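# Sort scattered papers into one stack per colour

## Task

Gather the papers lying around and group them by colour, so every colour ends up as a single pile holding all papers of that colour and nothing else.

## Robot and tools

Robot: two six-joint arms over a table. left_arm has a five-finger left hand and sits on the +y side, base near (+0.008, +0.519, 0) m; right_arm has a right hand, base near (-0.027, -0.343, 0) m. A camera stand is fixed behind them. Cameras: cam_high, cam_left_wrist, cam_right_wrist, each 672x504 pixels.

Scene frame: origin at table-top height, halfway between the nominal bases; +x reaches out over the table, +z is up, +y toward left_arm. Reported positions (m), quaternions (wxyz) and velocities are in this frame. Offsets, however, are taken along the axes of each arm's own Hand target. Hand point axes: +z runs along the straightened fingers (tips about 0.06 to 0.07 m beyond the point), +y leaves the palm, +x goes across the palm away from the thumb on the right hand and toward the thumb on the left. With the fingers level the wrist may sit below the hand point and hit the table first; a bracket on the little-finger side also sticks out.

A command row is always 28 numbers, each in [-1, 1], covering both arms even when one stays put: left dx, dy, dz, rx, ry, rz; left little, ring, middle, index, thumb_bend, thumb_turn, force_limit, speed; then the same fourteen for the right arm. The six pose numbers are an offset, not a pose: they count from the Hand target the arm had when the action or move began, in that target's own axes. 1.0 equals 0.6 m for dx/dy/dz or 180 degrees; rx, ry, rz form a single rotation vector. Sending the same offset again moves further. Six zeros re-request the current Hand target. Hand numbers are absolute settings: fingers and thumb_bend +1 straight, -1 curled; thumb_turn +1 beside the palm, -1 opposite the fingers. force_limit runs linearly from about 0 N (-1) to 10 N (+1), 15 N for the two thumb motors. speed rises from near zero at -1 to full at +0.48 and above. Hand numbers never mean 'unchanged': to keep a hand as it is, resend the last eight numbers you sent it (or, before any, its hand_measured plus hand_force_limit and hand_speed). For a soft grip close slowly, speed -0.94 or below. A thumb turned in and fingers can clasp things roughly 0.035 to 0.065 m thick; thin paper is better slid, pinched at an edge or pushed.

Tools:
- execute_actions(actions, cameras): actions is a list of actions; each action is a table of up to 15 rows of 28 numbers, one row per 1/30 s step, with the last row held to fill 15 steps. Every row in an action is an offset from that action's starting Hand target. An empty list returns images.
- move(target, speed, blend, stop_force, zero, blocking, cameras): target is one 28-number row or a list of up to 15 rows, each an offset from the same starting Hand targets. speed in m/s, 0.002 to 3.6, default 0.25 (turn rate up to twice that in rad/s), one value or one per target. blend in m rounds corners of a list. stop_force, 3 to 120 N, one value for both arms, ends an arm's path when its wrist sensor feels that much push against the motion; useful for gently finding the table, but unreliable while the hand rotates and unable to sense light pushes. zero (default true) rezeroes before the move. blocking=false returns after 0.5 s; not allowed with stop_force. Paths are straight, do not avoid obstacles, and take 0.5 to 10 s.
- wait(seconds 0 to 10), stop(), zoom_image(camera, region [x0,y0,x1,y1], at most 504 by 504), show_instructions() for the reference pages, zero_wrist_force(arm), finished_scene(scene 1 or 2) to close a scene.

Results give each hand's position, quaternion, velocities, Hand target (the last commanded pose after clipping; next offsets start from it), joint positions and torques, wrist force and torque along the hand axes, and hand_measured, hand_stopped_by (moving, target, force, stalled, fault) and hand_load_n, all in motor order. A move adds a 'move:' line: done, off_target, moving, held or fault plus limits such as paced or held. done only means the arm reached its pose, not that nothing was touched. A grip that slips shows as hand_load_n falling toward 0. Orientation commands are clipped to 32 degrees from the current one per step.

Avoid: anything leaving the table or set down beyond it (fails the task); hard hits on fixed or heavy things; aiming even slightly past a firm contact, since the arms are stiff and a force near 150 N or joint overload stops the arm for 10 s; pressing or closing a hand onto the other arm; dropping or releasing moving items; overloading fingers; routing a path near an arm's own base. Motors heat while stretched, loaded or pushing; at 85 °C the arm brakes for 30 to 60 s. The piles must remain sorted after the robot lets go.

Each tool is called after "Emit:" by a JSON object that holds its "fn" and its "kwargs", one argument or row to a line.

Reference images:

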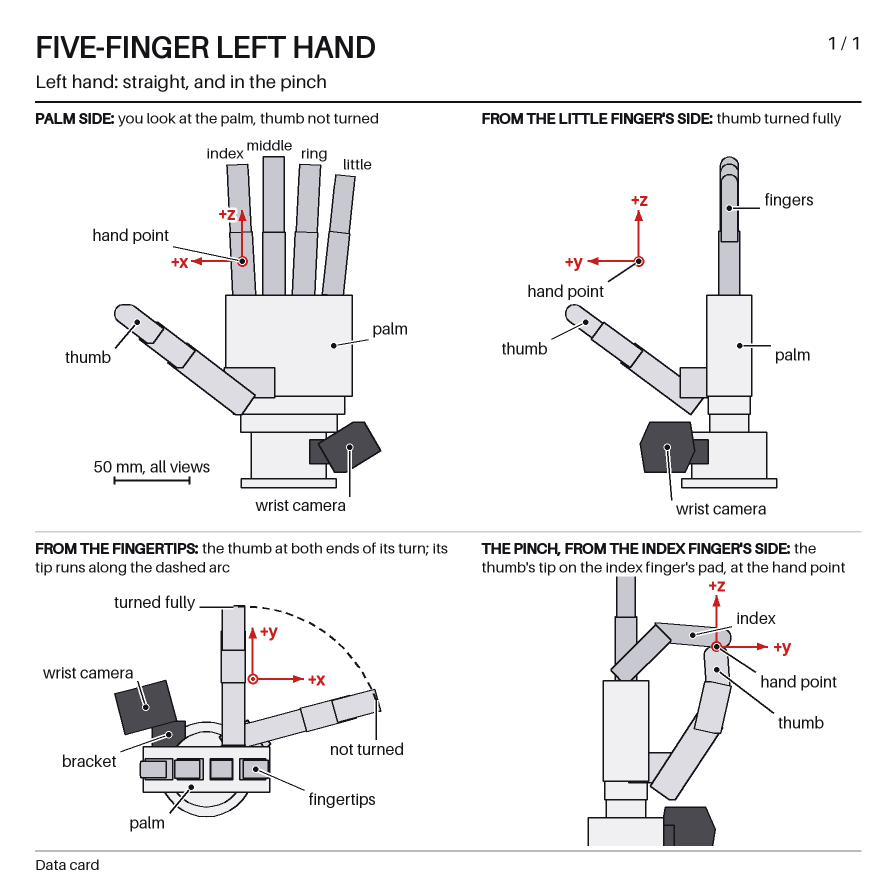

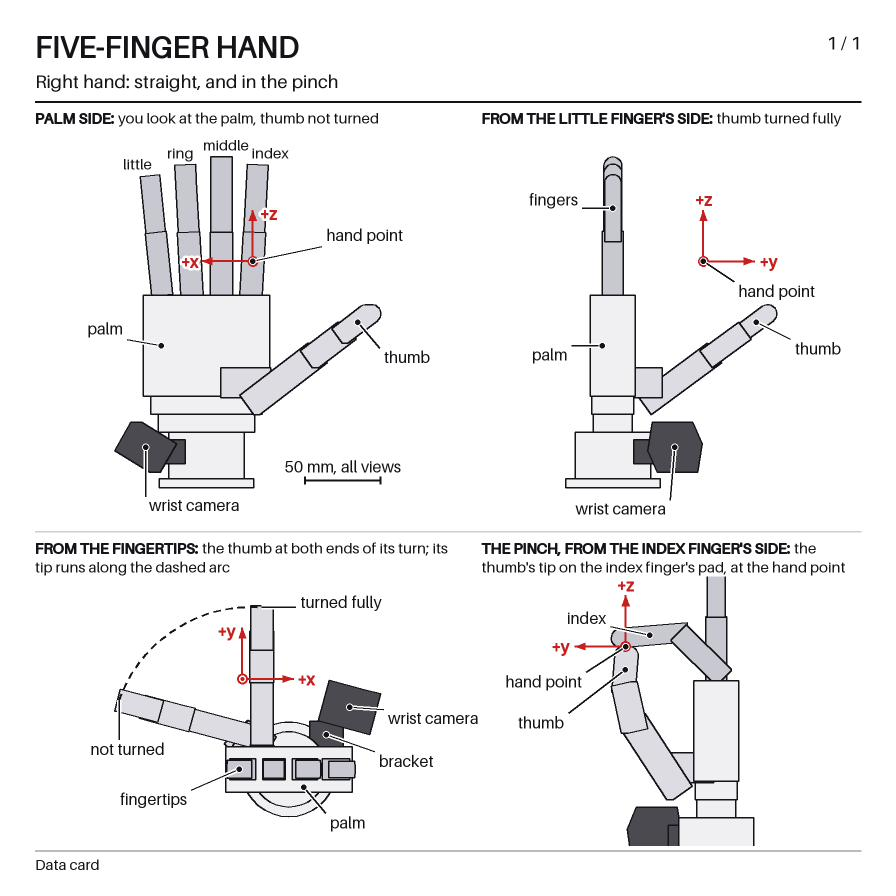

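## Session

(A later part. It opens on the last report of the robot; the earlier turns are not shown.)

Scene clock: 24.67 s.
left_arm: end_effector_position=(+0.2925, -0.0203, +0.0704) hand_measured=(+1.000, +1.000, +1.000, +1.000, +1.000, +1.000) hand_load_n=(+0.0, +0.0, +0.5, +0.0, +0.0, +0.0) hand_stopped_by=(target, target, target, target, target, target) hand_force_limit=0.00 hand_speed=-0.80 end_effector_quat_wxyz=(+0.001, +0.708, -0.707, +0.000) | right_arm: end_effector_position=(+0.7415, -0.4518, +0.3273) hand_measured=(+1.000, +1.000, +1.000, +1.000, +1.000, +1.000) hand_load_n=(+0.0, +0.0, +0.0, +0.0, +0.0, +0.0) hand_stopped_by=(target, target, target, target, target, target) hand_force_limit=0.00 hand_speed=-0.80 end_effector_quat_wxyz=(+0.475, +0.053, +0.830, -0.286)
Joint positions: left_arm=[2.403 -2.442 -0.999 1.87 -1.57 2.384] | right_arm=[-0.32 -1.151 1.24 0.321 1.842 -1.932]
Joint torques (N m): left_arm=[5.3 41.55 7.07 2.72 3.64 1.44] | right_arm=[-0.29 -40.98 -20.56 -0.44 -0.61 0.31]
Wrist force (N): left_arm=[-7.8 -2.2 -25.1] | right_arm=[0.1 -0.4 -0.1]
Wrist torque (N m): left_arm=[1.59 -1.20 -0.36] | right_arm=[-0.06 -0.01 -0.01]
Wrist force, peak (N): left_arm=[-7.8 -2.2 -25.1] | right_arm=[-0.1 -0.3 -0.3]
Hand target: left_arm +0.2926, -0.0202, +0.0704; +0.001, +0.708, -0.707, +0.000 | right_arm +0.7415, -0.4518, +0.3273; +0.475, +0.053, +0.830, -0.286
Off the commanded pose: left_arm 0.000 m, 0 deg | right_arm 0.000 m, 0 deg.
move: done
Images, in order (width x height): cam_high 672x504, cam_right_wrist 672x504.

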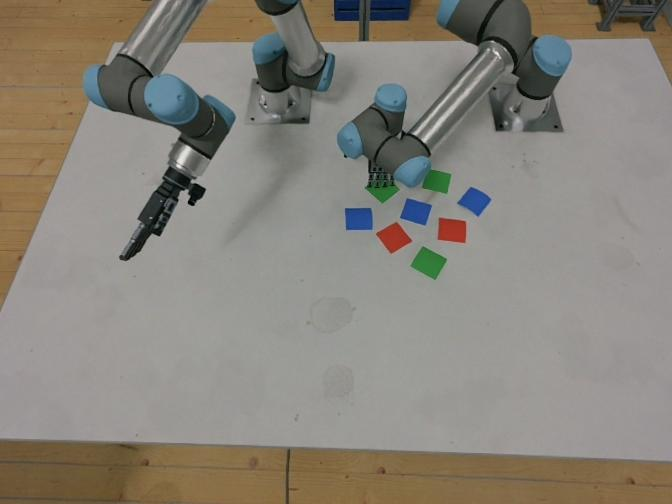

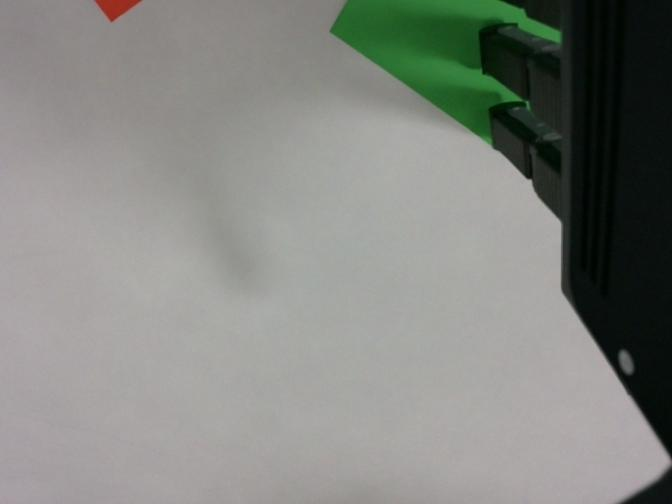

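Emit:
{"fn": "move", "kwargs": {
  "target": [0,0,-0.15,0,0,0,1,1,1,1,1,1,0,-0.8,0,0,0,0,0,0,1,1,1,1,1,1,0,-0.8],
  "speed": 0.15,
  "cameras": ["cam_high","cam_right_wrist"]
}}

Emit:
{"fn": "zoom_image", "kwargs": {
  "camera": "cam_high",
  "region": [340, 130, 460, 250]
}}

Scene clock: 25.83 s.
left_arm: end_effector_position=(+0.2927, -0.0201, +0.1604) hand_measured=(+1.000, +1.000, +1.000, +1.000, +1.000, +1.000) hand_load_n=(+0.0, +0.0, +0.0, +0.0, -0.5, +0.0) hand_stopped_by=(target, target, target, target, target, target) hand_force_limit=0.00 hand_speed=-0.80 end_effector_quat_wxyz=(+0.001, +0.708, -0.707, +0.000) | right_arm: end_effector_position=(+0.7415, -0.4518, +0.3273) hand_measured=(+1.000, +1.000, +1.000, +1.000, +1.000, +1.000) hand_load_n=(+0.0, +0.0, +0.0, +0.0, +0.0, +0.0) hand_stopped_by=(target, target, target, target, target, target) hand_force_limit=0.00 hand_speed=-0.80 end_effector_quat_wxyz=(+0.475, +0.053, +0.830, -0.286)
Joint positions: left_arm=[2.404 -2.388 -0.863 1.68 -1.569 2.385] | right_arm=[-0.32 -1.151 1.24 0.321 1.842 -1.932]
Joint torques (N m): left_arm=[5.36 45.1 21.04 -3.35 -1.92 2.82] | right_arm=[-0.55 -41.83 -21.25 -0.47 -0.45 0.45]
Wrist force (N): left_arm=[0.3 -0.2 -0.8] | right_arm=[0.1 -0.2 -0.2]
Wrist torque (N m): left_arm=[-0.01 -0.08 0.08] | right_arm=[-0.03 0.00 0.00]
Wrist force, peak (N): left_arm=[-7.4 -2.2 -25.9] | right_arm=[0.0 -0.4 -0.1]
Hand target: left_arm +0.2927, -0.0201, +0.1604; +0.001, +0.708, -0.707, +0.000 | right_arm +0.7415, -0.4518, +0.3273; +0.475, +0.053, +0.830, -0.286
Off the commanded pose: left_arm 0.000 m, 0 deg | right_arm 0.000 m, 0 deg.
move: done
Images, in order (width x height): cam_high 672x504, cam_right_wrist 672x504.

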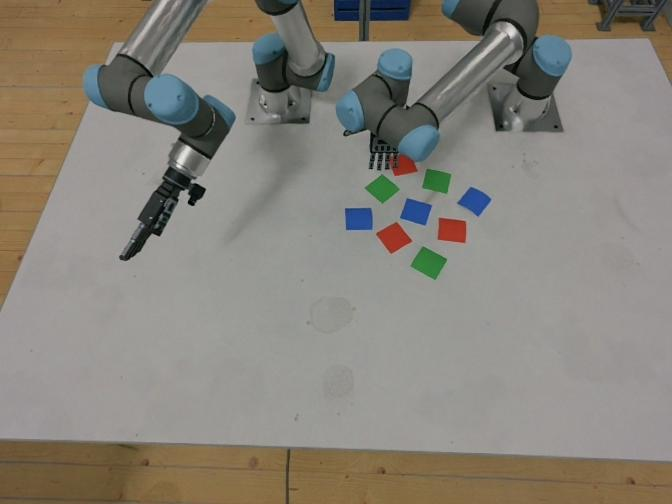

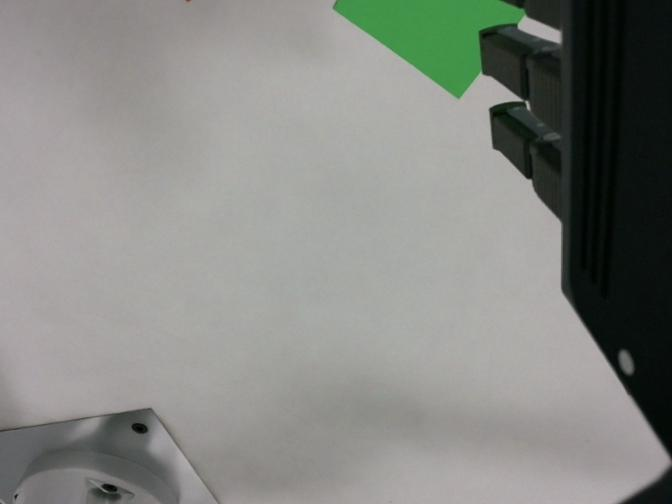

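Scaled by 4.200 from the camera's 672x504 image, which has a finer 960x720 frame.

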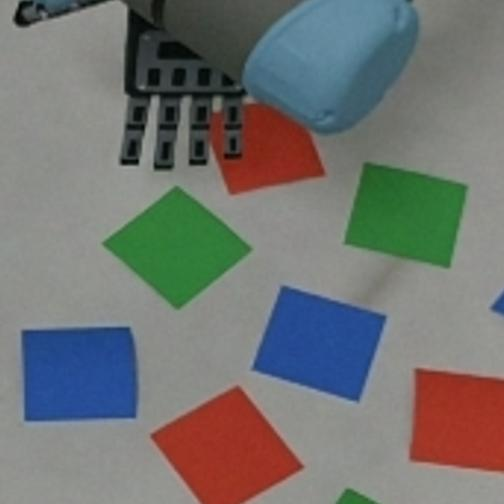

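Emit:
{"fn": "move", "kwargs": {
  "target": [
    [0,0,0,0.2631,0.109,0.2337,1,1,0.45,0.5,1,-1,0,0,0,0,0,0,0,0,1,1,1,1,1,1,0,-0.8],
    [-0.0467,-0.09,0.1333,0.2631,0.109,0.2337,1,1,0.45,0.5,1,-1,0,0,0,0,0,0,0,0,1,1,1,1,1,1,0,-0.8]
  ],
  "speed": [0.3,0.1],
  "cameras": ["cam_high","cam_right_wrist"]
}}

Emit:
{"fn": "zoom_image", "kwargs": {
  "camera": "cam_high",
  "region": [320, 100, 500, 250]
}}

Scene clock: 31.93 s.
left_arm: end_effector_position=(+0.3465, +0.0080, +0.0803) hand_measured=(+1.000, +1.000, +0.450, +0.500, +1.000, -1.000) hand_load_n=(+0.5, +0.0, +0.0, +0.0, +0.0, +0.0) hand_stopped_by=(target, target, target, target, target, target) hand_force_limit=0.00 hand_speed=0.00 end_effector_quat_wxyz=(+0.161, -0.348, +0.837, -0.391) | right_arm: end_effector_position=(+0.7415, -0.4518, +0.3273) hand_measured=(+1.000, +1.000, +1.000, +1.000, +1.000, +1.000) hand_load_n=(+0.0, +0.0, +0.0, +0.0, +0.0, +0.0) hand_stopped_by=(target, target, target, target, target, target) hand_force_limit=0.00 hand_speed=-0.80 end_effector_quat_wxyz=(+0.475, +0.053, +0.830, -0.286)
Joint positions: left_arm=[2.469 -1.957 -1.698 2.955 -1.498 3.201] | right_arm=[-0.32 -1.151 1.24 0.321 1.842 -1.932]
Joint torques (N m): left_arm=[-10.69 38.39 25.27 -2.04 -2.59 -1.8] | right_arm=[0.14 -39.82 -21.21 -0.44 -0.8 0.21]
Wrist force (N): left_arm=[0.1 0.5 -0.6] | right_arm=[0.0 -0.2 -0.2]
Wrist torque (N m): left_arm=[0.16 -0.03 -0.06] | right_arm=[-0.02 0.01 -0.01]
Wrist force, peak (N): left_arm=[0.7 0.3 -1.1] | right_arm=[0.1 -0.5 -0.3]
Hand target: left_arm +0.3466, +0.0079, +0.0804; +0.161, -0.348, +0.837, -0.391 | right_arm +0.7415, -0.4518, +0.3273; +0.475, +0.053, +0.830, -0.286
Off the commanded pose: left_arm 0.000 m, 0 deg | right_arm 0.000 m, 0 deg.
move: done
Images, in order (width x height): cam_high 672x504, cam_right_wrist 672x504.

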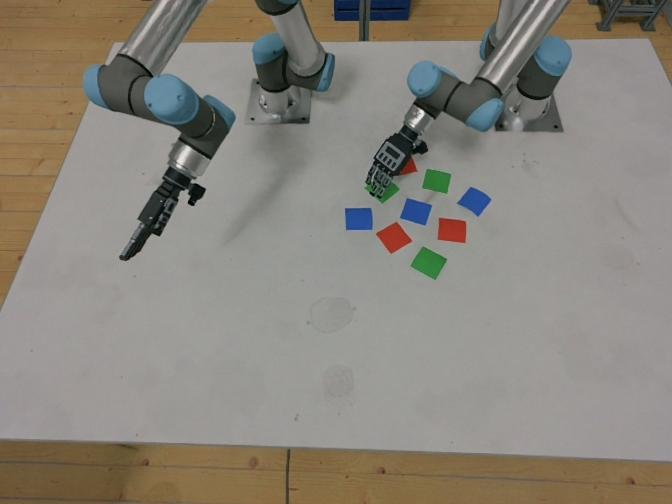

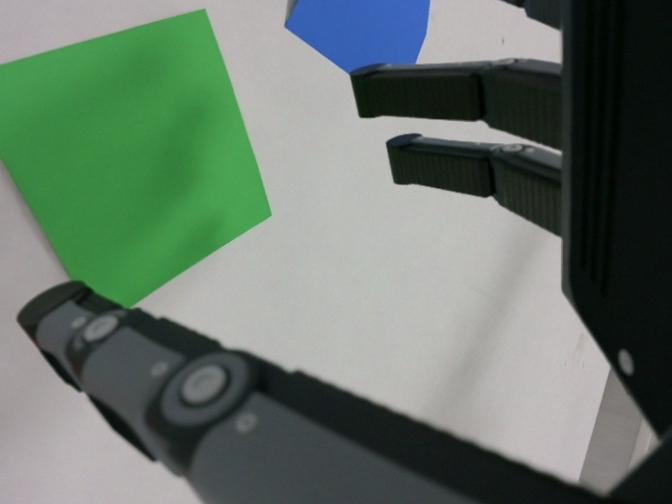

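Scaled by 2.800 from the camera's 672x504 image, which has a finer 960x720 frame.

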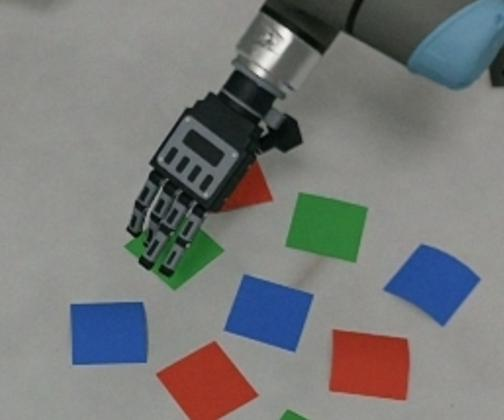

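Emit:
{"fn": "move", "kwargs": {
  "target": [0,0.0613,0.0514,0,0,0,1,1,0.45,0.5,1,-1,0,0,0,0,0,0,0,0,1,1,1,1,1,1,0,-0.8],
  "speed": 0.04,
  "stop_force": 6,
  "cameras": ["cam_high","cam_right_wrist"]
}}

Emit:
{"fn": "zoom_image", "kwargs": {
  "camera": "cam_high",
  "region": [340, 130, 460, 250]
}}

Scene clock: 34.43 s.
left_arm: end_effector_position=(+0.3465, +0.0079, +0.0324) hand_measured=(+1.000, +1.000, +0.450, +0.500, +1.000, -1.000) hand_load_n=(+0.0, +0.0, +0.0, +0.0, +0.0, +0.0) hand_stopped_by=(target, target, target, target, target, target) hand_force_limit=0.00 hand_speed=0.00 end_effector_quat_wxyz=(+0.161, -0.348, +0.837, -0.391) | right_arm: end_effector_position=(+0.7415, -0.4518, +0.3273) hand_measured=(+1.000, +1.000, +1.000, +1.000, +1.000, +1.000) hand_load_n=(+0.0, +0.0, +0.0, +0.0, +0.0, +0.0) hand_stopped_by=(target, target, target, target, target, target) hand_force_limit=0.00 hand_speed=-0.80 end_effector_quat_wxyz=(+0.475, +0.053, +0.830, -0.286)
Joint positions: left_arm=[2.469 -2.019 -1.749 3.068 -1.498 3.201] | right_arm=[-0.32 -1.151 1.24 0.321 1.842 -1.932]
Joint torques (N m): left_arm=[-10.19 40.45 23.93 -1.54 -2.1 -2.05] | right_arm=[0.3 -40.73 -21.74 -0.6 -0.79 0.31]
Wrist force (N): left_arm=[0.2 0.2 -0.5] | right_arm=[0.2 -0.3 -0.3]
Wrist torque (N m): left_arm=[0.09 -0.04 -0.03] | right_arm=[-0.03 -0.01 0.00]
Wrist force, peak (N): left_arm=[0.1 0.1 -1.0] | right_arm=[0.2 -0.4 -0.2]
Hand target: left_arm +0.3465, +0.0079, +0.0324; +0.161, -0.348, +0.837, -0.391 | right_arm +0.7415, -0.4518, +0.3273; +0.475, +0.053, +0.830, -0.286
Off the commanded pose: left_arm 0.000 m, 0 deg | right_arm 0.000 m, 0 deg.
move: done
Images, in order (width x height): cam_high 672x504, cam_right_wrist 672x504.

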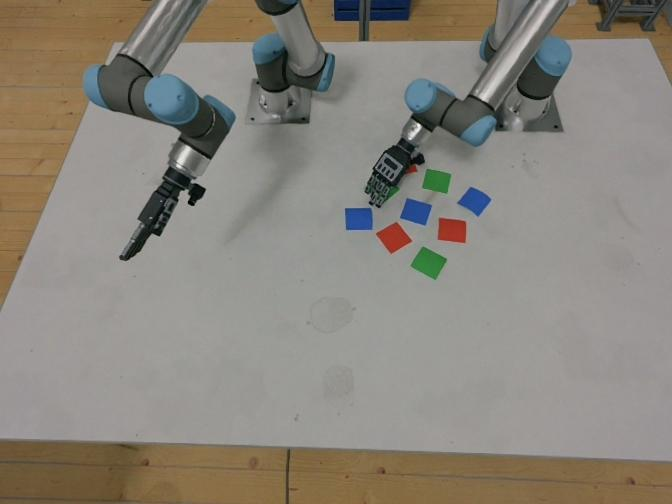

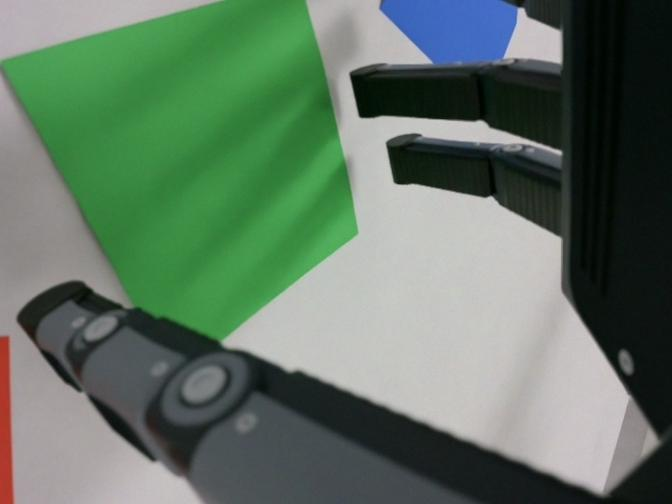

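Scaled by 4.200 from the camera's 672x504 image, which has a finer 960x720 frame.

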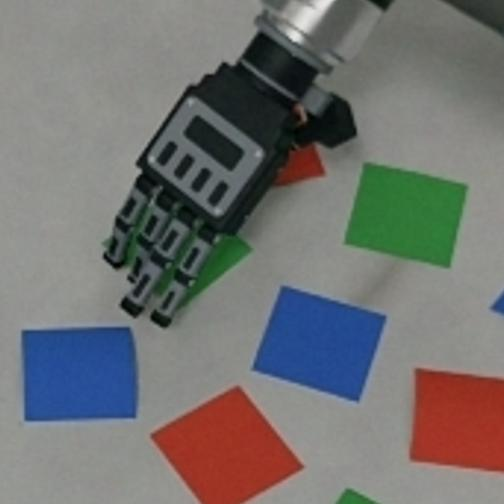

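Emit:
{"fn": "move", "kwargs": {
  "target": [-0.0283,0.0053,-0.0063,0,0,0,1,1,0.55,0.6,1,-1,0,0,0,0,0,0,0,0,1,1,1,1,1,1,0,-0.8],
  "speed": 0.05,
  "cameras": []
}}

Emit:
{"fn": "move", "kwargs": {
  "target": [0,0.0257,0.0215,0,0,0,1,1,0.55,0.6,1,-1,0,0,0,0,0,0,0,0,1,1,1,1,1,1,0,-0.8],
  "speed": 0.008,
  "stop_force": 3,
  "cameras": ["cam_high","cam_right_wrist"]
}}

Emit:
{"fn": "zoom_image", "kwargs": {
  "camera": "cam_high",
  "region": [340, 130, 460, 250]
}}

Scene clock: 36.03 s.
left_arm: end_effector_position=(+0.3550, +0.0235, +0.0323) hand_measured=(+1.000, +1.000, +0.550, +0.600, +1.000, -1.000) hand_load_n=(+0.0, +0.0, +0.0, +0.0, +0.0, +0.0) hand_stopped_by=(target, target, target, target, target, target) hand_force_limit=0.00 hand_speed=0.00 end_effector_quat_wxyz=(+0.161, -0.347, +0.837, -0.391) end_effector_velocity=(-0.001, -0.002, +0.000) end_effector_angular_velocity=(+0.001, +0.001, +0.002) | right_arm: end_effector_position=(+0.7415, -0.4518, +0.3273) hand_measured=(+1.000, +1.000, +1.000, +1.000, +1.000, +1.000) hand_load_n=(+0.0, +0.0, +0.0, +0.0, +0.0, +0.0) hand_stopped_by=(target, target, target, target, target, target) hand_force_limit=0.00 hand_speed=-0.80 end_effector_quat_wxyz=(+0.475, +0.053, +0.830, -0.286)
Joint positions: left_arm=[2.509 -2.003 -1.775 3.075 -1.467 3.228] | right_arm=[-0.32 -1.151 1.24 0.321 1.842 -1.932]
Joint velocities: left_arm=[-0.005 -0.003 0.004 -0.002 -0.005 -0.005] | right_arm=[within noise]
Joint torques (N m): left_arm=[-11.23 26.62 22.15 -0.11 -2.08 -1.79] | right_arm=[1.19 -40.76 -20.86 -0.39 -0.48 0.45]
Wrist force (N): left_arm=[0.5 0.2 -0.2] | right_arm=[-0.1 -0.4 -0.3]
Wrist torque (N m): left_arm=[0.07 -0.05 -0.10] | right_arm=[-0.04 0.02 -0.02]
Wrist force, peak (N): left_arm=[0.3 0.4 -0.8] | right_arm=[-0.1 -0.4 -0.3]
Hand target: left_arm +0.3550, +0.0234, +0.0323; +0.161, -0.348, +0.837, -0.391 | right_arm +0.7415, -0.4518, +0.3273; +0.475, +0.053, +0.830, -0.286
Off the commanded pose: left_arm 0.000 m, 0 deg | right_arm 0.000 m, 0 deg.
move: done
No camera images: "cameras" was empty.

Scene clock: 38.23 s.
left_arm: end_effector_position=(+0.3550, +0.0234, +0.0228) hand_measured=(+1.000, +1.000, +0.550, +0.600, +1.000, -1.000) hand_load_n=(+0.0, +0.0, +0.0, +0.0, +0.0, +0.0) hand_stopped_by=(target, target, target, target, target, target) hand_force_limit=0.00 hand_speed=0.00 end_effector_quat_wxyz=(+0.161, -0.348, +0.837, -0.391) | right_arm: end_effector_position=(+0.7415, -0.4518, +0.3273) hand_measured=(+1.000, +1.000, +1.000, +1.000, +1.000, +1.000) hand_load_n=(+0.0, +0.0, +0.0, +0.0, +0.0, +0.0) hand_stopped_by=(target, target, target, target, target, target) hand_force_limit=0.00 hand_speed=-0.80 end_effector_quat_wxyz=(+0.475, +0.053, +0.830, -0.286)
Joint positions: left_arm=[2.509 -2.017 -1.783 3.098 -1.467 3.227] | right_arm=[-0.32 -1.151 1.24 0.321 1.842 -1.932]
Joint torques (N m): left_arm=[-9.2 36.82 22.53 -2.08 -2.11 -1.69] | right_arm=[0.62 -40.94 -20.34 -0.59 -0.83 0.02]
Wrist force (N): left_arm=[0.3 -2.5 -3.7] | right_arm=[0.0 -0.3 -0.2]
Wrist torque (N m): left_arm=[0.20 -0.12 0.00] | right_arm=[-0.03 0.00 -0.01]
Wrist force, peak (N): left_arm=[0.5 -6.2 -9.1] | right_arm=[-0.1 -0.4 -0.3]
Hand target: left_arm +0.3550, +0.0234, +0.0228; +0.161, -0.348, +0.837, -0.391 (not the last commanded pose) | right_arm +0.7415, -0.4518, +0.3273; +0.475, +0.053, +0.830, -0.286
Off the commanded pose: left_arm 0.011 m, 0 deg | right_arm 0.000 m, 0 deg.
move: contact (left_arm)
Images, in order (width x height): cam_high 672x504, cam_right_wrist 672x504.

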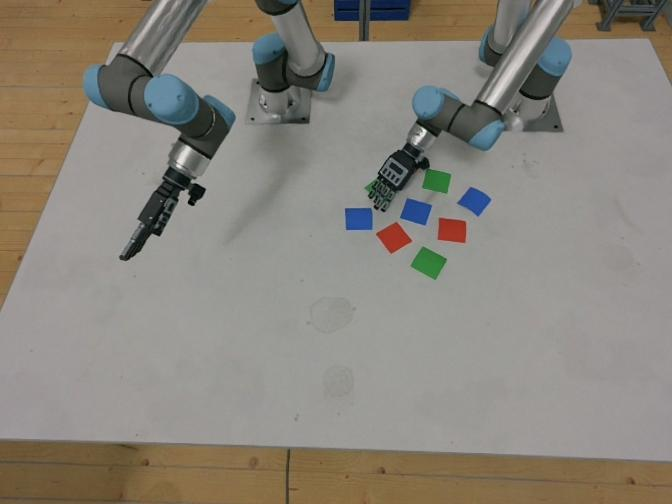

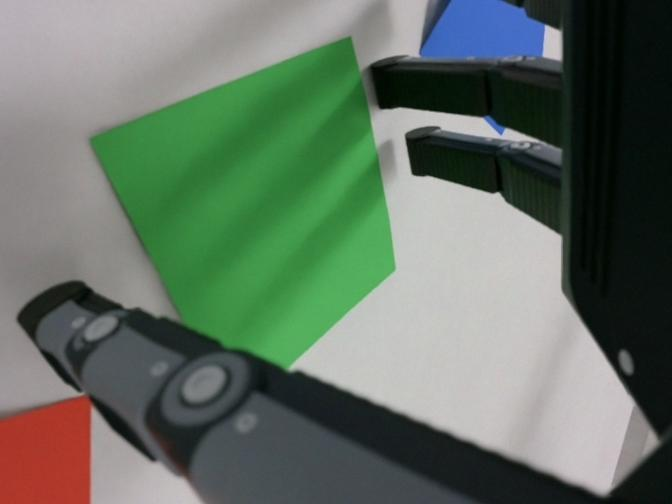

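Scaled by 4.200 from the camera's 672x504 image, which has a finer 960x720 frame.

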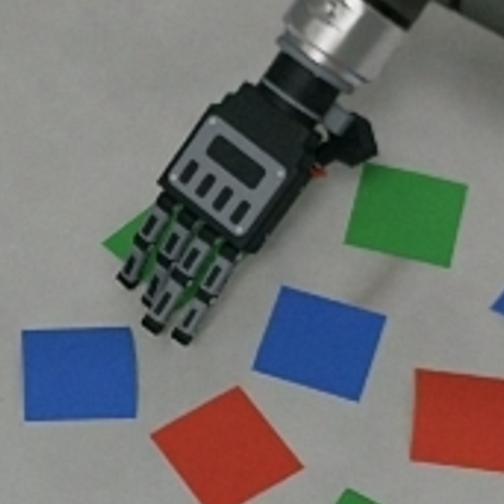

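Emit:
{"fn": "move", "kwargs": {
  "target": [0,-0.0051,-0.0043,0.0222,0,0,1,1,0.75,0.6,1,-1,0,0,0,0,0,0,0,0,1,1,1,1,1,1,0,-0.8],
  "speed": 0.05,
  "cameras": []
}}

Emit:
{"fn": "move", "kwargs": {
  "target": [0,0.0216,0.0157,0,0,0,1,1,0.75,0.6,1,-1,0,0,0,0,0,0,0,0,1,1,1,1,1,1,0,-0.8],
  "speed": 0.006,
  "stop_force": 3,
  "cameras": ["cam_high","cam_right_wrist"]
}}

Scene clock: 39.80 s.
left_arm: end_effector_position=(+0.3550, +0.0234, +0.0268) hand_measured=(+1.000, +1.000, +0.750, +0.600, +1.000, -1.000) hand_load_n=(+0.0, +0.0, +0.0, +0.0, +0.0, +0.0) hand_stopped_by=(target, target, target, target, target, target) hand_force_limit=0.00 hand_speed=0.00 end_effector_quat_wxyz=(+0.173, -0.342, +0.823, -0.420) | right_arm: end_effector_position=(+0.7415, -0.4518, +0.3273) hand_measured=(+1.000, +1.000, +1.000, +1.000, +1.000, +1.000) hand_load_n=(+0.0, +0.0, +0.0, +0.0, -0.5, +0.0) hand_stopped_by=(target, target, target, target, target, target) hand_force_limit=0.00 hand_speed=-0.80 end_effector_quat_wxyz=(+0.475, +0.053, +0.830, -0.286)
Joint positions: left_arm=[2.514 -1.984 -1.845 3.196 -1.458 3.222] | right_arm=[-0.32 -1.151 1.24 0.321 1.842 -1.932]
Joint torques (N m): left_arm=[5.59 24.81 24.37 -2.07 0.52 -0.95] | right_arm=[1.02 -40.48 -19.96 -0.4 -0.7 0.42]
Wrist force (N): left_arm=[0.5 0.5 -0.1] | right_arm=[-0.1 -0.2 -0.1]
Wrist torque (N m): left_arm=[0.10 -0.04 -0.03] | right_arm=[-0.03 0.01 -0.01]
Wrist force, peak (N): left_arm=[0.4 -2.6 -3.7] | right_arm=[-0.1 -0.4 -0.3]
Hand target: left_arm +0.3550, +0.0234, +0.0268; +0.173, -0.342, +0.823, -0.420 | right_arm +0.7415, -0.4518, +0.3273; +0.475, +0.053, +0.830, -0.286
Off the commanded pose: left_arm 0.000 m, 0 deg | right_arm 0.000 m, 0 deg.
move: done
No camera images: "cameras" was empty.

Scene clock: 41.83 s.
left_arm: end_effector_position=(+0.3550, +0.0234, +0.0210) hand_measured=(+1.000, +1.000, +0.750, +0.600, +1.000, -1.000) hand_load_n=(+0.0, +0.0, -0.5, +0.0, +0.0, +0.0) hand_stopped_by=(target, target, target, target, target, target) hand_force_limit=0.00 hand_speed=0.00 end_effector_quat_wxyz=(+0.173, -0.342, +0.823, -0.420) | right_arm: end_effector_position=(+0.7415, -0.4518, +0.3273) hand_measured=(+1.000, +1.000, +1.000, +1.000, +1.000, +1.000) hand_load_n=(+0.0, +0.0, +0.0, +0.0, +0.0, +0.0) hand_stopped_by=(target, target, target, target, target, target) hand_force_limit=0.00 hand_speed=-0.80 end_effector_quat_wxyz=(+0.475, +0.053, +0.830, -0.286)
Joint positions: left_arm=[2.513 -1.993 -1.85 3.21 -1.458 3.222] | right_arm=[-0.32 -1.151 1.24 0.321 1.842 -1.932]
Joint torques (N m): left_arm=[-4.28 36.5 22.03 -1.84 -1.93 2.27] | right_arm=[0.09 -41.09 -21.19 -0.42 -0.78 0.36]
Wrist force (N): left_arm=[0.7 -3.8 -2.8] | right_arm=[0.2 -0.3 0.0]
Wrist torque (N m): left_arm=[-0.25 -0.07 0.03] | right_arm=[-0.04 -0.03 0.01]
Wrist force, peak (N): left_arm=[0.8 -7.0 -5.3] | right_arm=[0.1 -0.4 -0.4]
Hand target: left_arm +0.3550, +0.0234, +0.0210; +0.174, -0.342, +0.823, -0.420 (not the last commanded pose) | right_arm +0.7415, -0.4518, +0.3273; +0.475, +0.053, +0.830, -0.286
Off the commanded pose: left_arm 0.010 m, 0 deg | right_arm 0.000 m, 0 deg.
move: contact (left_arm)
Images, in order (width x height): cam_high 672x504, cam_right_wrist 672x504.

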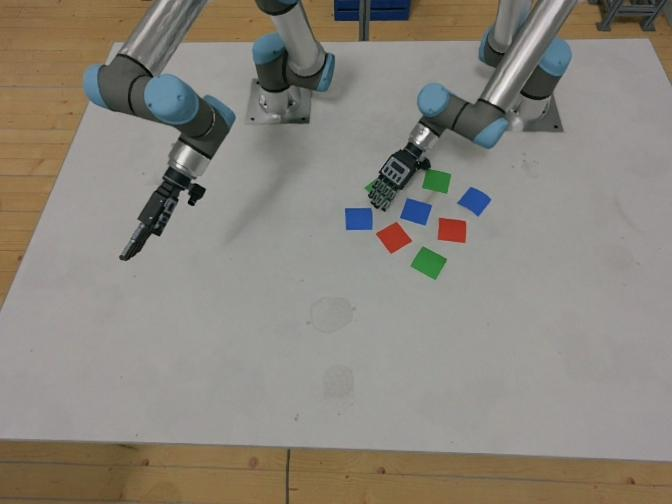

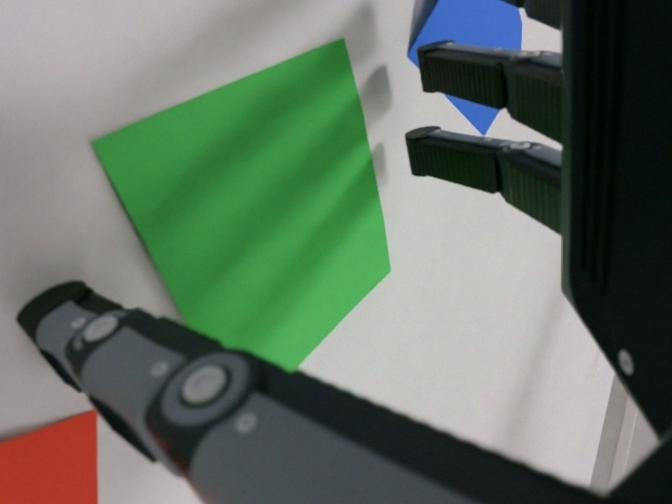

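Emit:
{"fn": "move", "kwargs": {
  "target": [0,0,0,0,0,0,1,1,0.4,0.3,1,-1,0,-0.8,0,0,0,0,0,0,1,1,1,1,1,1,0,-0.8],
  "cameras": ["cam_right_wrist"]
}}

Emit:
{"fn": "move", "kwargs": {
  "target": [0,0,0,0,0,0,1,1,0.1,0.05,1,-1,0,-0.8,0,0,0,0,0,0,1,1,1,1,1,1,0,-0.8],
  "cameras": ["cam_high","cam_right_wrist"]
}}

Scene clock: 42.80 s.
left_arm: end_effector_position=(+0.3550, +0.0234, +0.0210) hand_measured=(+1.000, +1.000, +0.458, +0.300, +1.000, -1.000) hand_load_n=(+0.0, +0.0, +5.5, -0.5, +0.0, +0.0) hand_stopped_by=(target, target, force, target, target, target) hand_force_limit=0.00 hand_speed=-0.80 end_effector_quat_wxyz=(+0.174, -0.342, +0.823, -0.420) | right_arm: end_effector_position=(+0.7415, -0.4518, +0.3273) hand_measured=(+1.000, +1.000, +1.000, +1.000, +1.000, +1.000) hand_load_n=(+0.0, +0.0, +0.0, +0.0, +0.0, +0.0) hand_stopped_by=(target, target, target, target, target, target) hand_force_limit=0.00 hand_speed=-0.80 end_effector_quat_wxyz=(+0.475, +0.053, +0.830, -0.286)
Joint positions: left_arm=[2.513 -1.993 -1.85 3.21 -1.458 3.222] | right_arm=[-0.32 -1.151 1.24 0.321 1.842 -1.932]
Joint torques (N m): left_arm=[0.13 30.85 14.65 -1.36 -1.94 2.14] | right_arm=[0.61 -41.51 -21.05 -0.46 -0.67 0.26]
Wrist force (N): left_arm=[0.7 -8.3 -2.2] | right_arm=[0.0 -0.4 0.0]
Wrist torque (N m): left_arm=[0.20 -0.05 0.17] | right_arm=[-0.06 -0.01 -0.01]
Wrist force, peak (N): left_arm=[1.1 -9.5 -2.1] | right_arm=[0.2 -0.5 -0.1]
Hand target: left_arm +0.3550, +0.0234, +0.0210; +0.174, -0.342, +0.823, -0.420 | right_arm +0.7415, -0.4518, +0.3273; +0.475, +0.053, +0.830, -0.286
Off the commanded pose: left_arm 0.000 m, 0 deg | right_arm 0.000 m, 0 deg.
move: done
Images, in order (width x height): cam_right_wrist 672x504.

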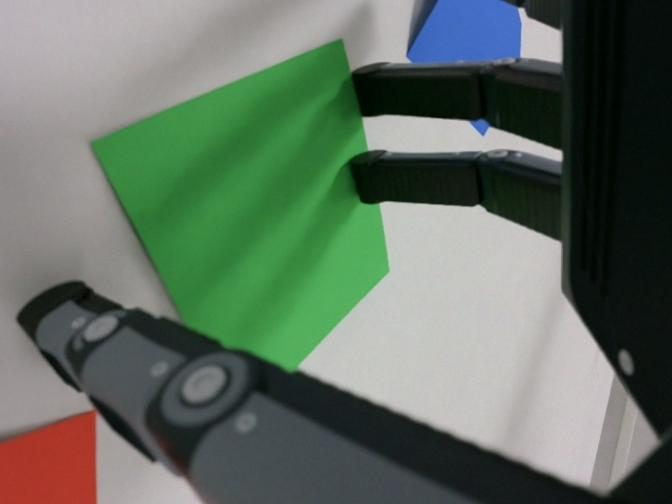

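Scene clock: 43.53 s.
left_arm: end_effector_position=(+0.3550, +0.0234, +0.0210) hand_measured=(+1.000, +1.000, +0.458, +0.050, +1.000, -1.000) hand_load_n=(+0.0, +0.0, +5.5, +0.0, +0.0, +0.0) hand_stopped_by=(target, target, force, target, target, target) hand_force_limit=0.00 hand_speed=-0.80 end_effector_quat_wxyz=(+0.174, -0.342, +0.823, -0.420) | right_arm: end_effector_position=(+0.7415, -0.4518, +0.3273) hand_measured=(+1.000, +1.000, +1.000, +1.000, +1.000, +1.000) hand_load_n=(+0.0, +0.0, +0.0, +0.0, +0.0, +0.0) hand_stopped_by=(target, target, target, target, target, target) hand_force_limit=0.00 hand_speed=-0.80 end_effector_quat_wxyz=(+0.475, +0.053, +0.830, -0.286)
Joint positions: left_arm=[2.513 -1.993 -1.85 3.21 -1.458 3.222] | right_arm=[-0.32 -1.151 1.24 0.321 1.842 -1.932]
Joint torques (N m): left_arm=[3.74 24.41 4.62 -1.06 -1.85 1.95] | right_arm=[1.38 -40.68 -21.03 -0.72 -0.79 0.19]
Wrist force (N): left_arm=[0.8 -8.0 -2.1] | right_arm=[-0.1 -0.2 -0.1]
Wrist torque (N m): left_arm=[0.20 -0.08 0.18] | right_arm=[-0.04 0.02 -0.01]
Wrist force, peak (N): left_arm=[0.8 -8.7 -2.4] | right_arm=[-0.1 -0.4 -0.1]
Hand target: left_arm +0.3550, +0.0234, +0.0210; +0.174, -0.342, +0.823, -0.420 | right_arm +0.7415, -0.4518, +0.3273; +0.475, +0.053, +0.830, -0.286
Off the commanded pose: left_arm 0.000 m, 0 deg | right_arm 0.000 m, 0 deg.
move: done
Images, in order (width x height): cam_high 672x504, cam_right_wrist 672x504.

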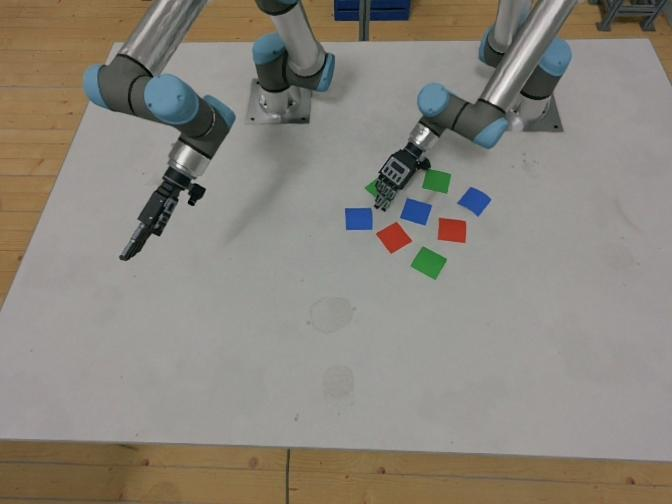

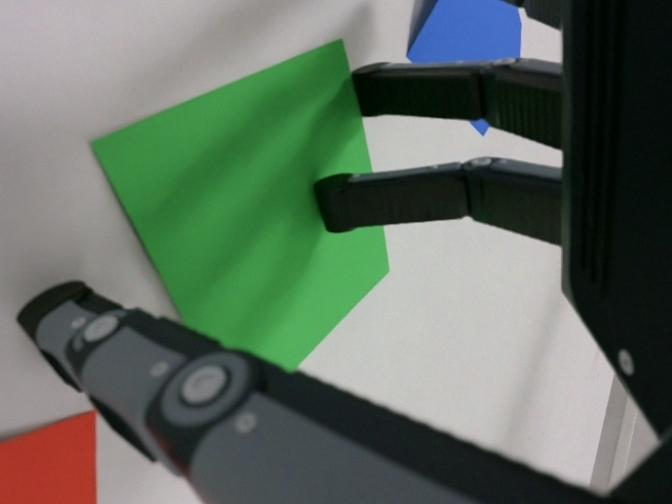

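Emit:
{"fn": "move", "kwargs": {
  "target": [0,0.0147,-0.0202,0,0,0,1,1,0.4,0.5,1,-1,0,-0.8,0,0,0,0,0,0,1,1,1,1,1,1,0,-0.8],
  "speed": 0.03,
  "cameras": ["cam_right_wrist"]
}}

Scene clock: 44.80 s.
left_arm: end_effector_position=(+0.3444, +0.0340, +0.0210) hand_measured=(+1.000, +1.000, +0.458, +0.500, +1.000, -1.000) hand_load_n=(+0.0, +0.0, +4.0, +0.0, +0.0, +0.0) hand_stopped_by=(target, target, force, target, target, target) hand_force_limit=0.00 hand_speed=-0.80 end_effector_quat_wxyz=(+0.174, -0.342, +0.823, -0.420) | right_arm: end_effector_position=(+0.7415, -0.4518, +0.3273) hand_measured=(+1.000, +1.000, +1.000, +1.000, +1.000, +1.000) hand_load_n=(+0.0, +0.0, +0.0, +0.0, +0.0, +0.0) hand_stopped_by=(target, target, target, target, target, target) hand_force_limit=0.00 hand_speed=-0.80 end_effector_quat_wxyz=(+0.475, +0.053, +0.830, -0.286)
Joint positions: left_arm=[2.519 -1.964 -1.896 3.226 -1.454 3.226] | right_arm=[-0.32 -1.151 1.24 0.321 1.842 -1.932]
Joint torques (N m): left_arm=[-4.37 19.39 19.55 -3.09 -0.36 0.85] | right_arm=[0.85 -39.53 -20.95 -0.7 -0.63 0.26]
Wrist force (N): left_arm=[1.0 -7.1 -2.8] | right_arm=[-0.1 -0.3 -0.3]
Wrist torque (N m): left_arm=[0.23 -0.04 0.04] | right_arm=[-0.04 0.03 -0.02]
Wrist force, peak (N): left_arm=[0.8 -12.0 -1.3] | right_arm=[0.0 -0.5 0.0]
Hand target: left_arm +0.3444, +0.0340, +0.0210; +0.174, -0.342, +0.823, -0.420 | right_arm +0.7415, -0.4518, +0.3273; +0.475, +0.053, +0.830, -0.286
Off the commanded pose: left_arm 0.000 m, 0 deg | right_arm 0.000 m, 0 deg.
move: done
Images, in order (width x height): cam_right_wrist 672x504.

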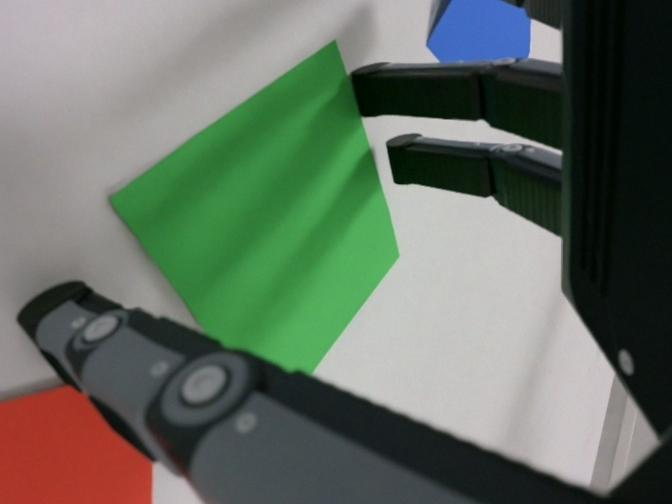

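Emit:
{"fn": "move", "kwargs": {
  "target": [0,0.0147,-0.0202,0,0,0,1,1,0.4,0.5,1,-1,0,-0.8,0,0,0,0,0,0,1,1,1,1,1,1,0,-0.8],
  "speed": 0.03,
  "cameras": ["cam_high","cam_right_wrist"]
}}

Emit:
{"fn": "zoom_image", "kwargs": {
  "camera": "cam_high",
  "region": [340, 130, 460, 250]
}}

Emit:
{"fn": "zoom_image", "kwargs": {
  "camera": "cam_right_wrist",
  "region": [250, 0, 500, 250]
}}

Scene clock: 45.77 s.
left_arm: end_effector_position=(+0.3338, +0.0446, +0.0210) hand_measured=(+1.000, +1.000, +0.458, +0.500, +1.000, -1.000) hand_load_n=(+0.0, +0.0, +4.0, +0.0, +0.0, +0.0) hand_stopped_by=(target, target, force, target, target, target) hand_force_limit=0.00 hand_speed=-0.80 end_effector_quat_wxyz=(+0.174, -0.342, +0.823, -0.420) | right_arm: end_effector_position=(+0.7415, -0.4518, +0.3273) hand_measured=(+1.000, +1.000, +1.000, +1.000, +1.000, +1.000) hand_load_n=(+0.0, +0.0, +0.0, +0.0, +0.0, +0.0) hand_stopped_by=(target, target, target, target, target, target) hand_force_limit=0.00 hand_speed=-0.80 end_effector_quat_wxyz=(+0.475, +0.053, +0.830, -0.286)
Joint positions: left_arm=[2.524 -1.935 -1.94 3.242 -1.449 3.229] | right_arm=[-0.32 -1.151 1.24 0.321 1.842 -1.932]
Joint torques (N m): left_arm=[2.52 18.9 17.49 -2.85 1.23 2.14] | right_arm=[0.63 -41.19 -20.52 -0.41 -0.55 0.29]
Wrist force (N): left_arm=[0.7 -6.0 -1.9] | right_arm=[0.3 -0.4 0.0]
Wrist torque (N m): left_arm=[0.23 0.01 -0.01] | right_arm=[-0.06 -0.04 0.00]
Wrist force, peak (N): left_arm=[0.2 -9.8 -1.4] | right_arm=[0.2 -0.4 -0.1]
Hand target: left_arm +0.3338, +0.0446, +0.0210; +0.174, -0.342, +0.823, -0.420 | right_arm +0.7415, -0.4518, +0.3273; +0.475, +0.053, +0.830, -0.286
Off the commanded pose: left_arm 0.000 m, 0 deg | right_arm 0.000 m, 0 deg.
move: done
Images, in order (width x height): cam_high 672x504, cam_right_wrist 672x504.

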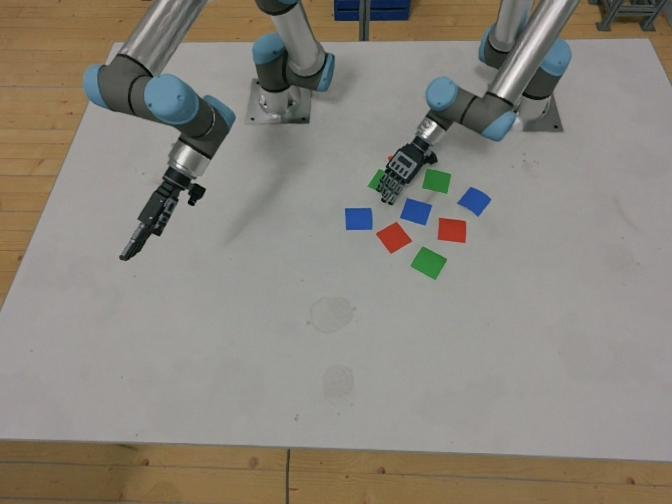

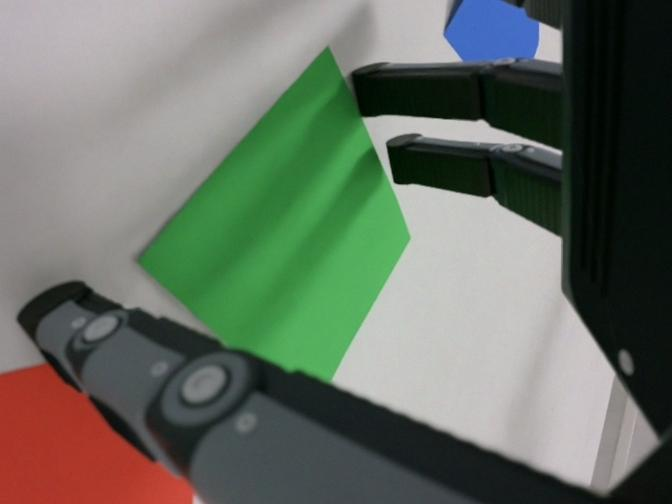

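Scaled by 4.200 from the camera's 672x504 image, which has a finer 960x720 frame.

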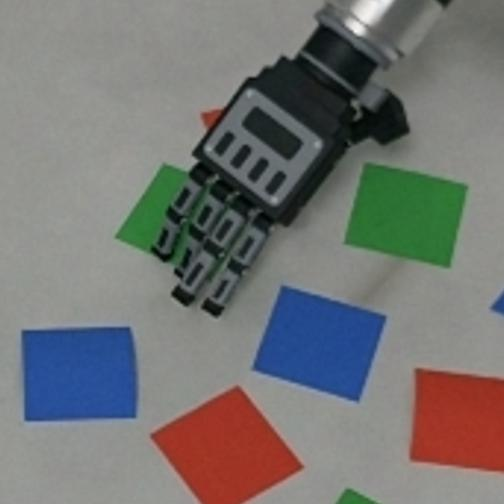

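Scaled by 2.016 from the camera's 672x504 image, which has a finer 960x720 frame.

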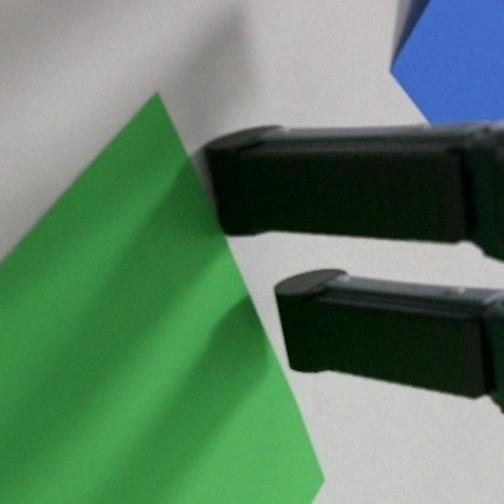

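Emit:
{"fn": "move", "kwargs": {
  "target": [0,-0.1348,-0.098,0,0,0,1,1,0.6,0.5,1,-1,0,-0.2,0,0,0,0,0,0,1,1,1,1,1,1,0,-0.8],
  "speed": 0.15,
  "cameras": ["cam_high","cam_right_wrist"]
}}

Emit:
{"fn": "zoom_image", "kwargs": {
  "camera": "cam_high",
  "region": [340, 130, 460, 250]
}}

Scene clock: 47.43 s.
left_arm: end_effector_position=(+0.3339, +0.0447, +0.1209) hand_measured=(+1.000, +1.000, +0.600, +0.500, +1.000, -1.000) hand_load_n=(+0.0, +0.0, +0.0, +0.0, +0.0, +0.0) hand_stopped_by=(target, target, target, target, target, target) hand_force_limit=0.00 hand_speed=-0.20 end_effector_quat_wxyz=(+0.174, -0.342, +0.823, -0.420) | right_arm: end_effector_position=(+0.7415, -0.4518, +0.3273) hand_measured=(+1.000, +1.000, +1.000, +1.000, +1.000, +1.000) hand_load_n=(+0.0, +0.0, +0.0, +0.0, +0.0, +0.0) hand_stopped_by=(target, target, target, target, target, target) hand_force_limit=0.00 hand_speed=-0.80 end_effector_quat_wxyz=(+0.475, +0.053, +0.830, -0.286)
Joint positions: left_arm=[2.525 -1.794 -1.824 2.985 -1.449 3.229] | right_arm=[-0.32 -1.151 1.24 0.321 1.842 -1.932]
Joint torques (N m): left_arm=[10.08 27.5 18.3 -1.45 2.7 3.04] | right_arm=[0.59 -39.34 -20.88 -0.46 -0.6 0.3]
Wrist force (N): left_arm=[0.3 0.4 -0.2] | right_arm=[-0.1 -0.4 -0.1]
Wrist torque (N m): left_arm=[0.11 -0.01 -0.14] | right_arm=[-0.05 0.02 -0.02]
Wrist force, peak (N): left_arm=[0.9 -6.8 -2.7] | right_arm=[0.1 -0.4 0.0]
Hand target: left_arm +0.3338, +0.0447, +0.1209; +0.174, -0.342, +0.823, -0.420 | right_arm +0.7415, -0.4518, +0.3273; +0.475, +0.053, +0.830, -0.286
Off the commanded pose: left_arm 0.000 m, 0 deg | right_arm 0.000 m, 0 deg.
move: done
Images, in order (width x height): cam_high 672x504, cam_right_wrist 672x504.

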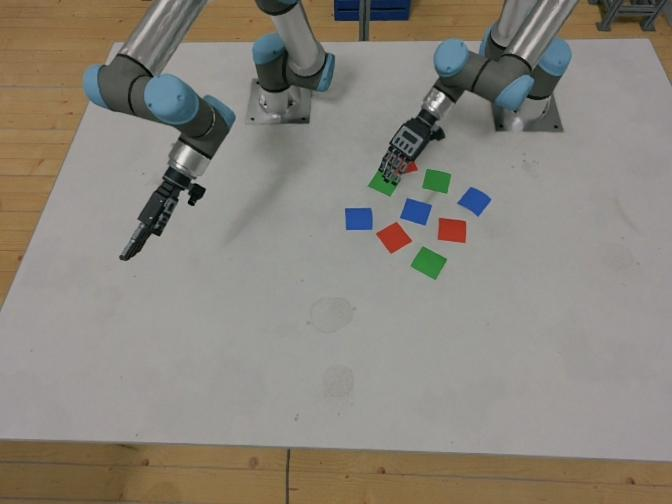

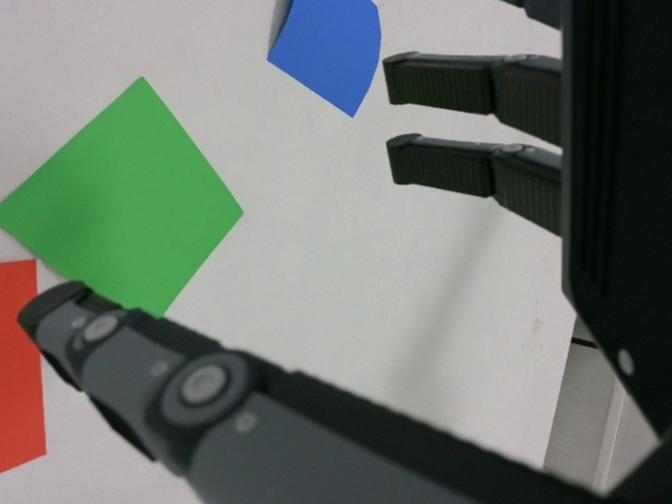

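Scaled by 4.200 from the camera's 672x504 image, which has a finer 960x720 frame.

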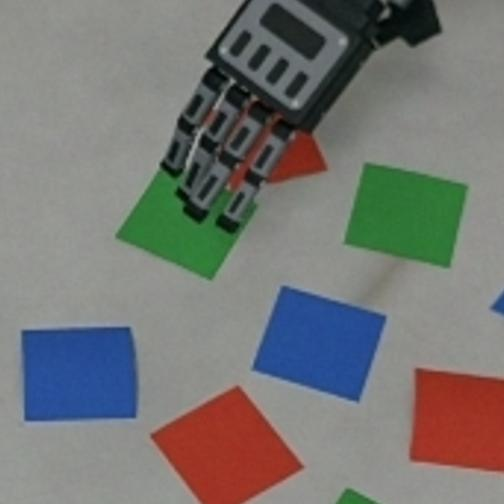

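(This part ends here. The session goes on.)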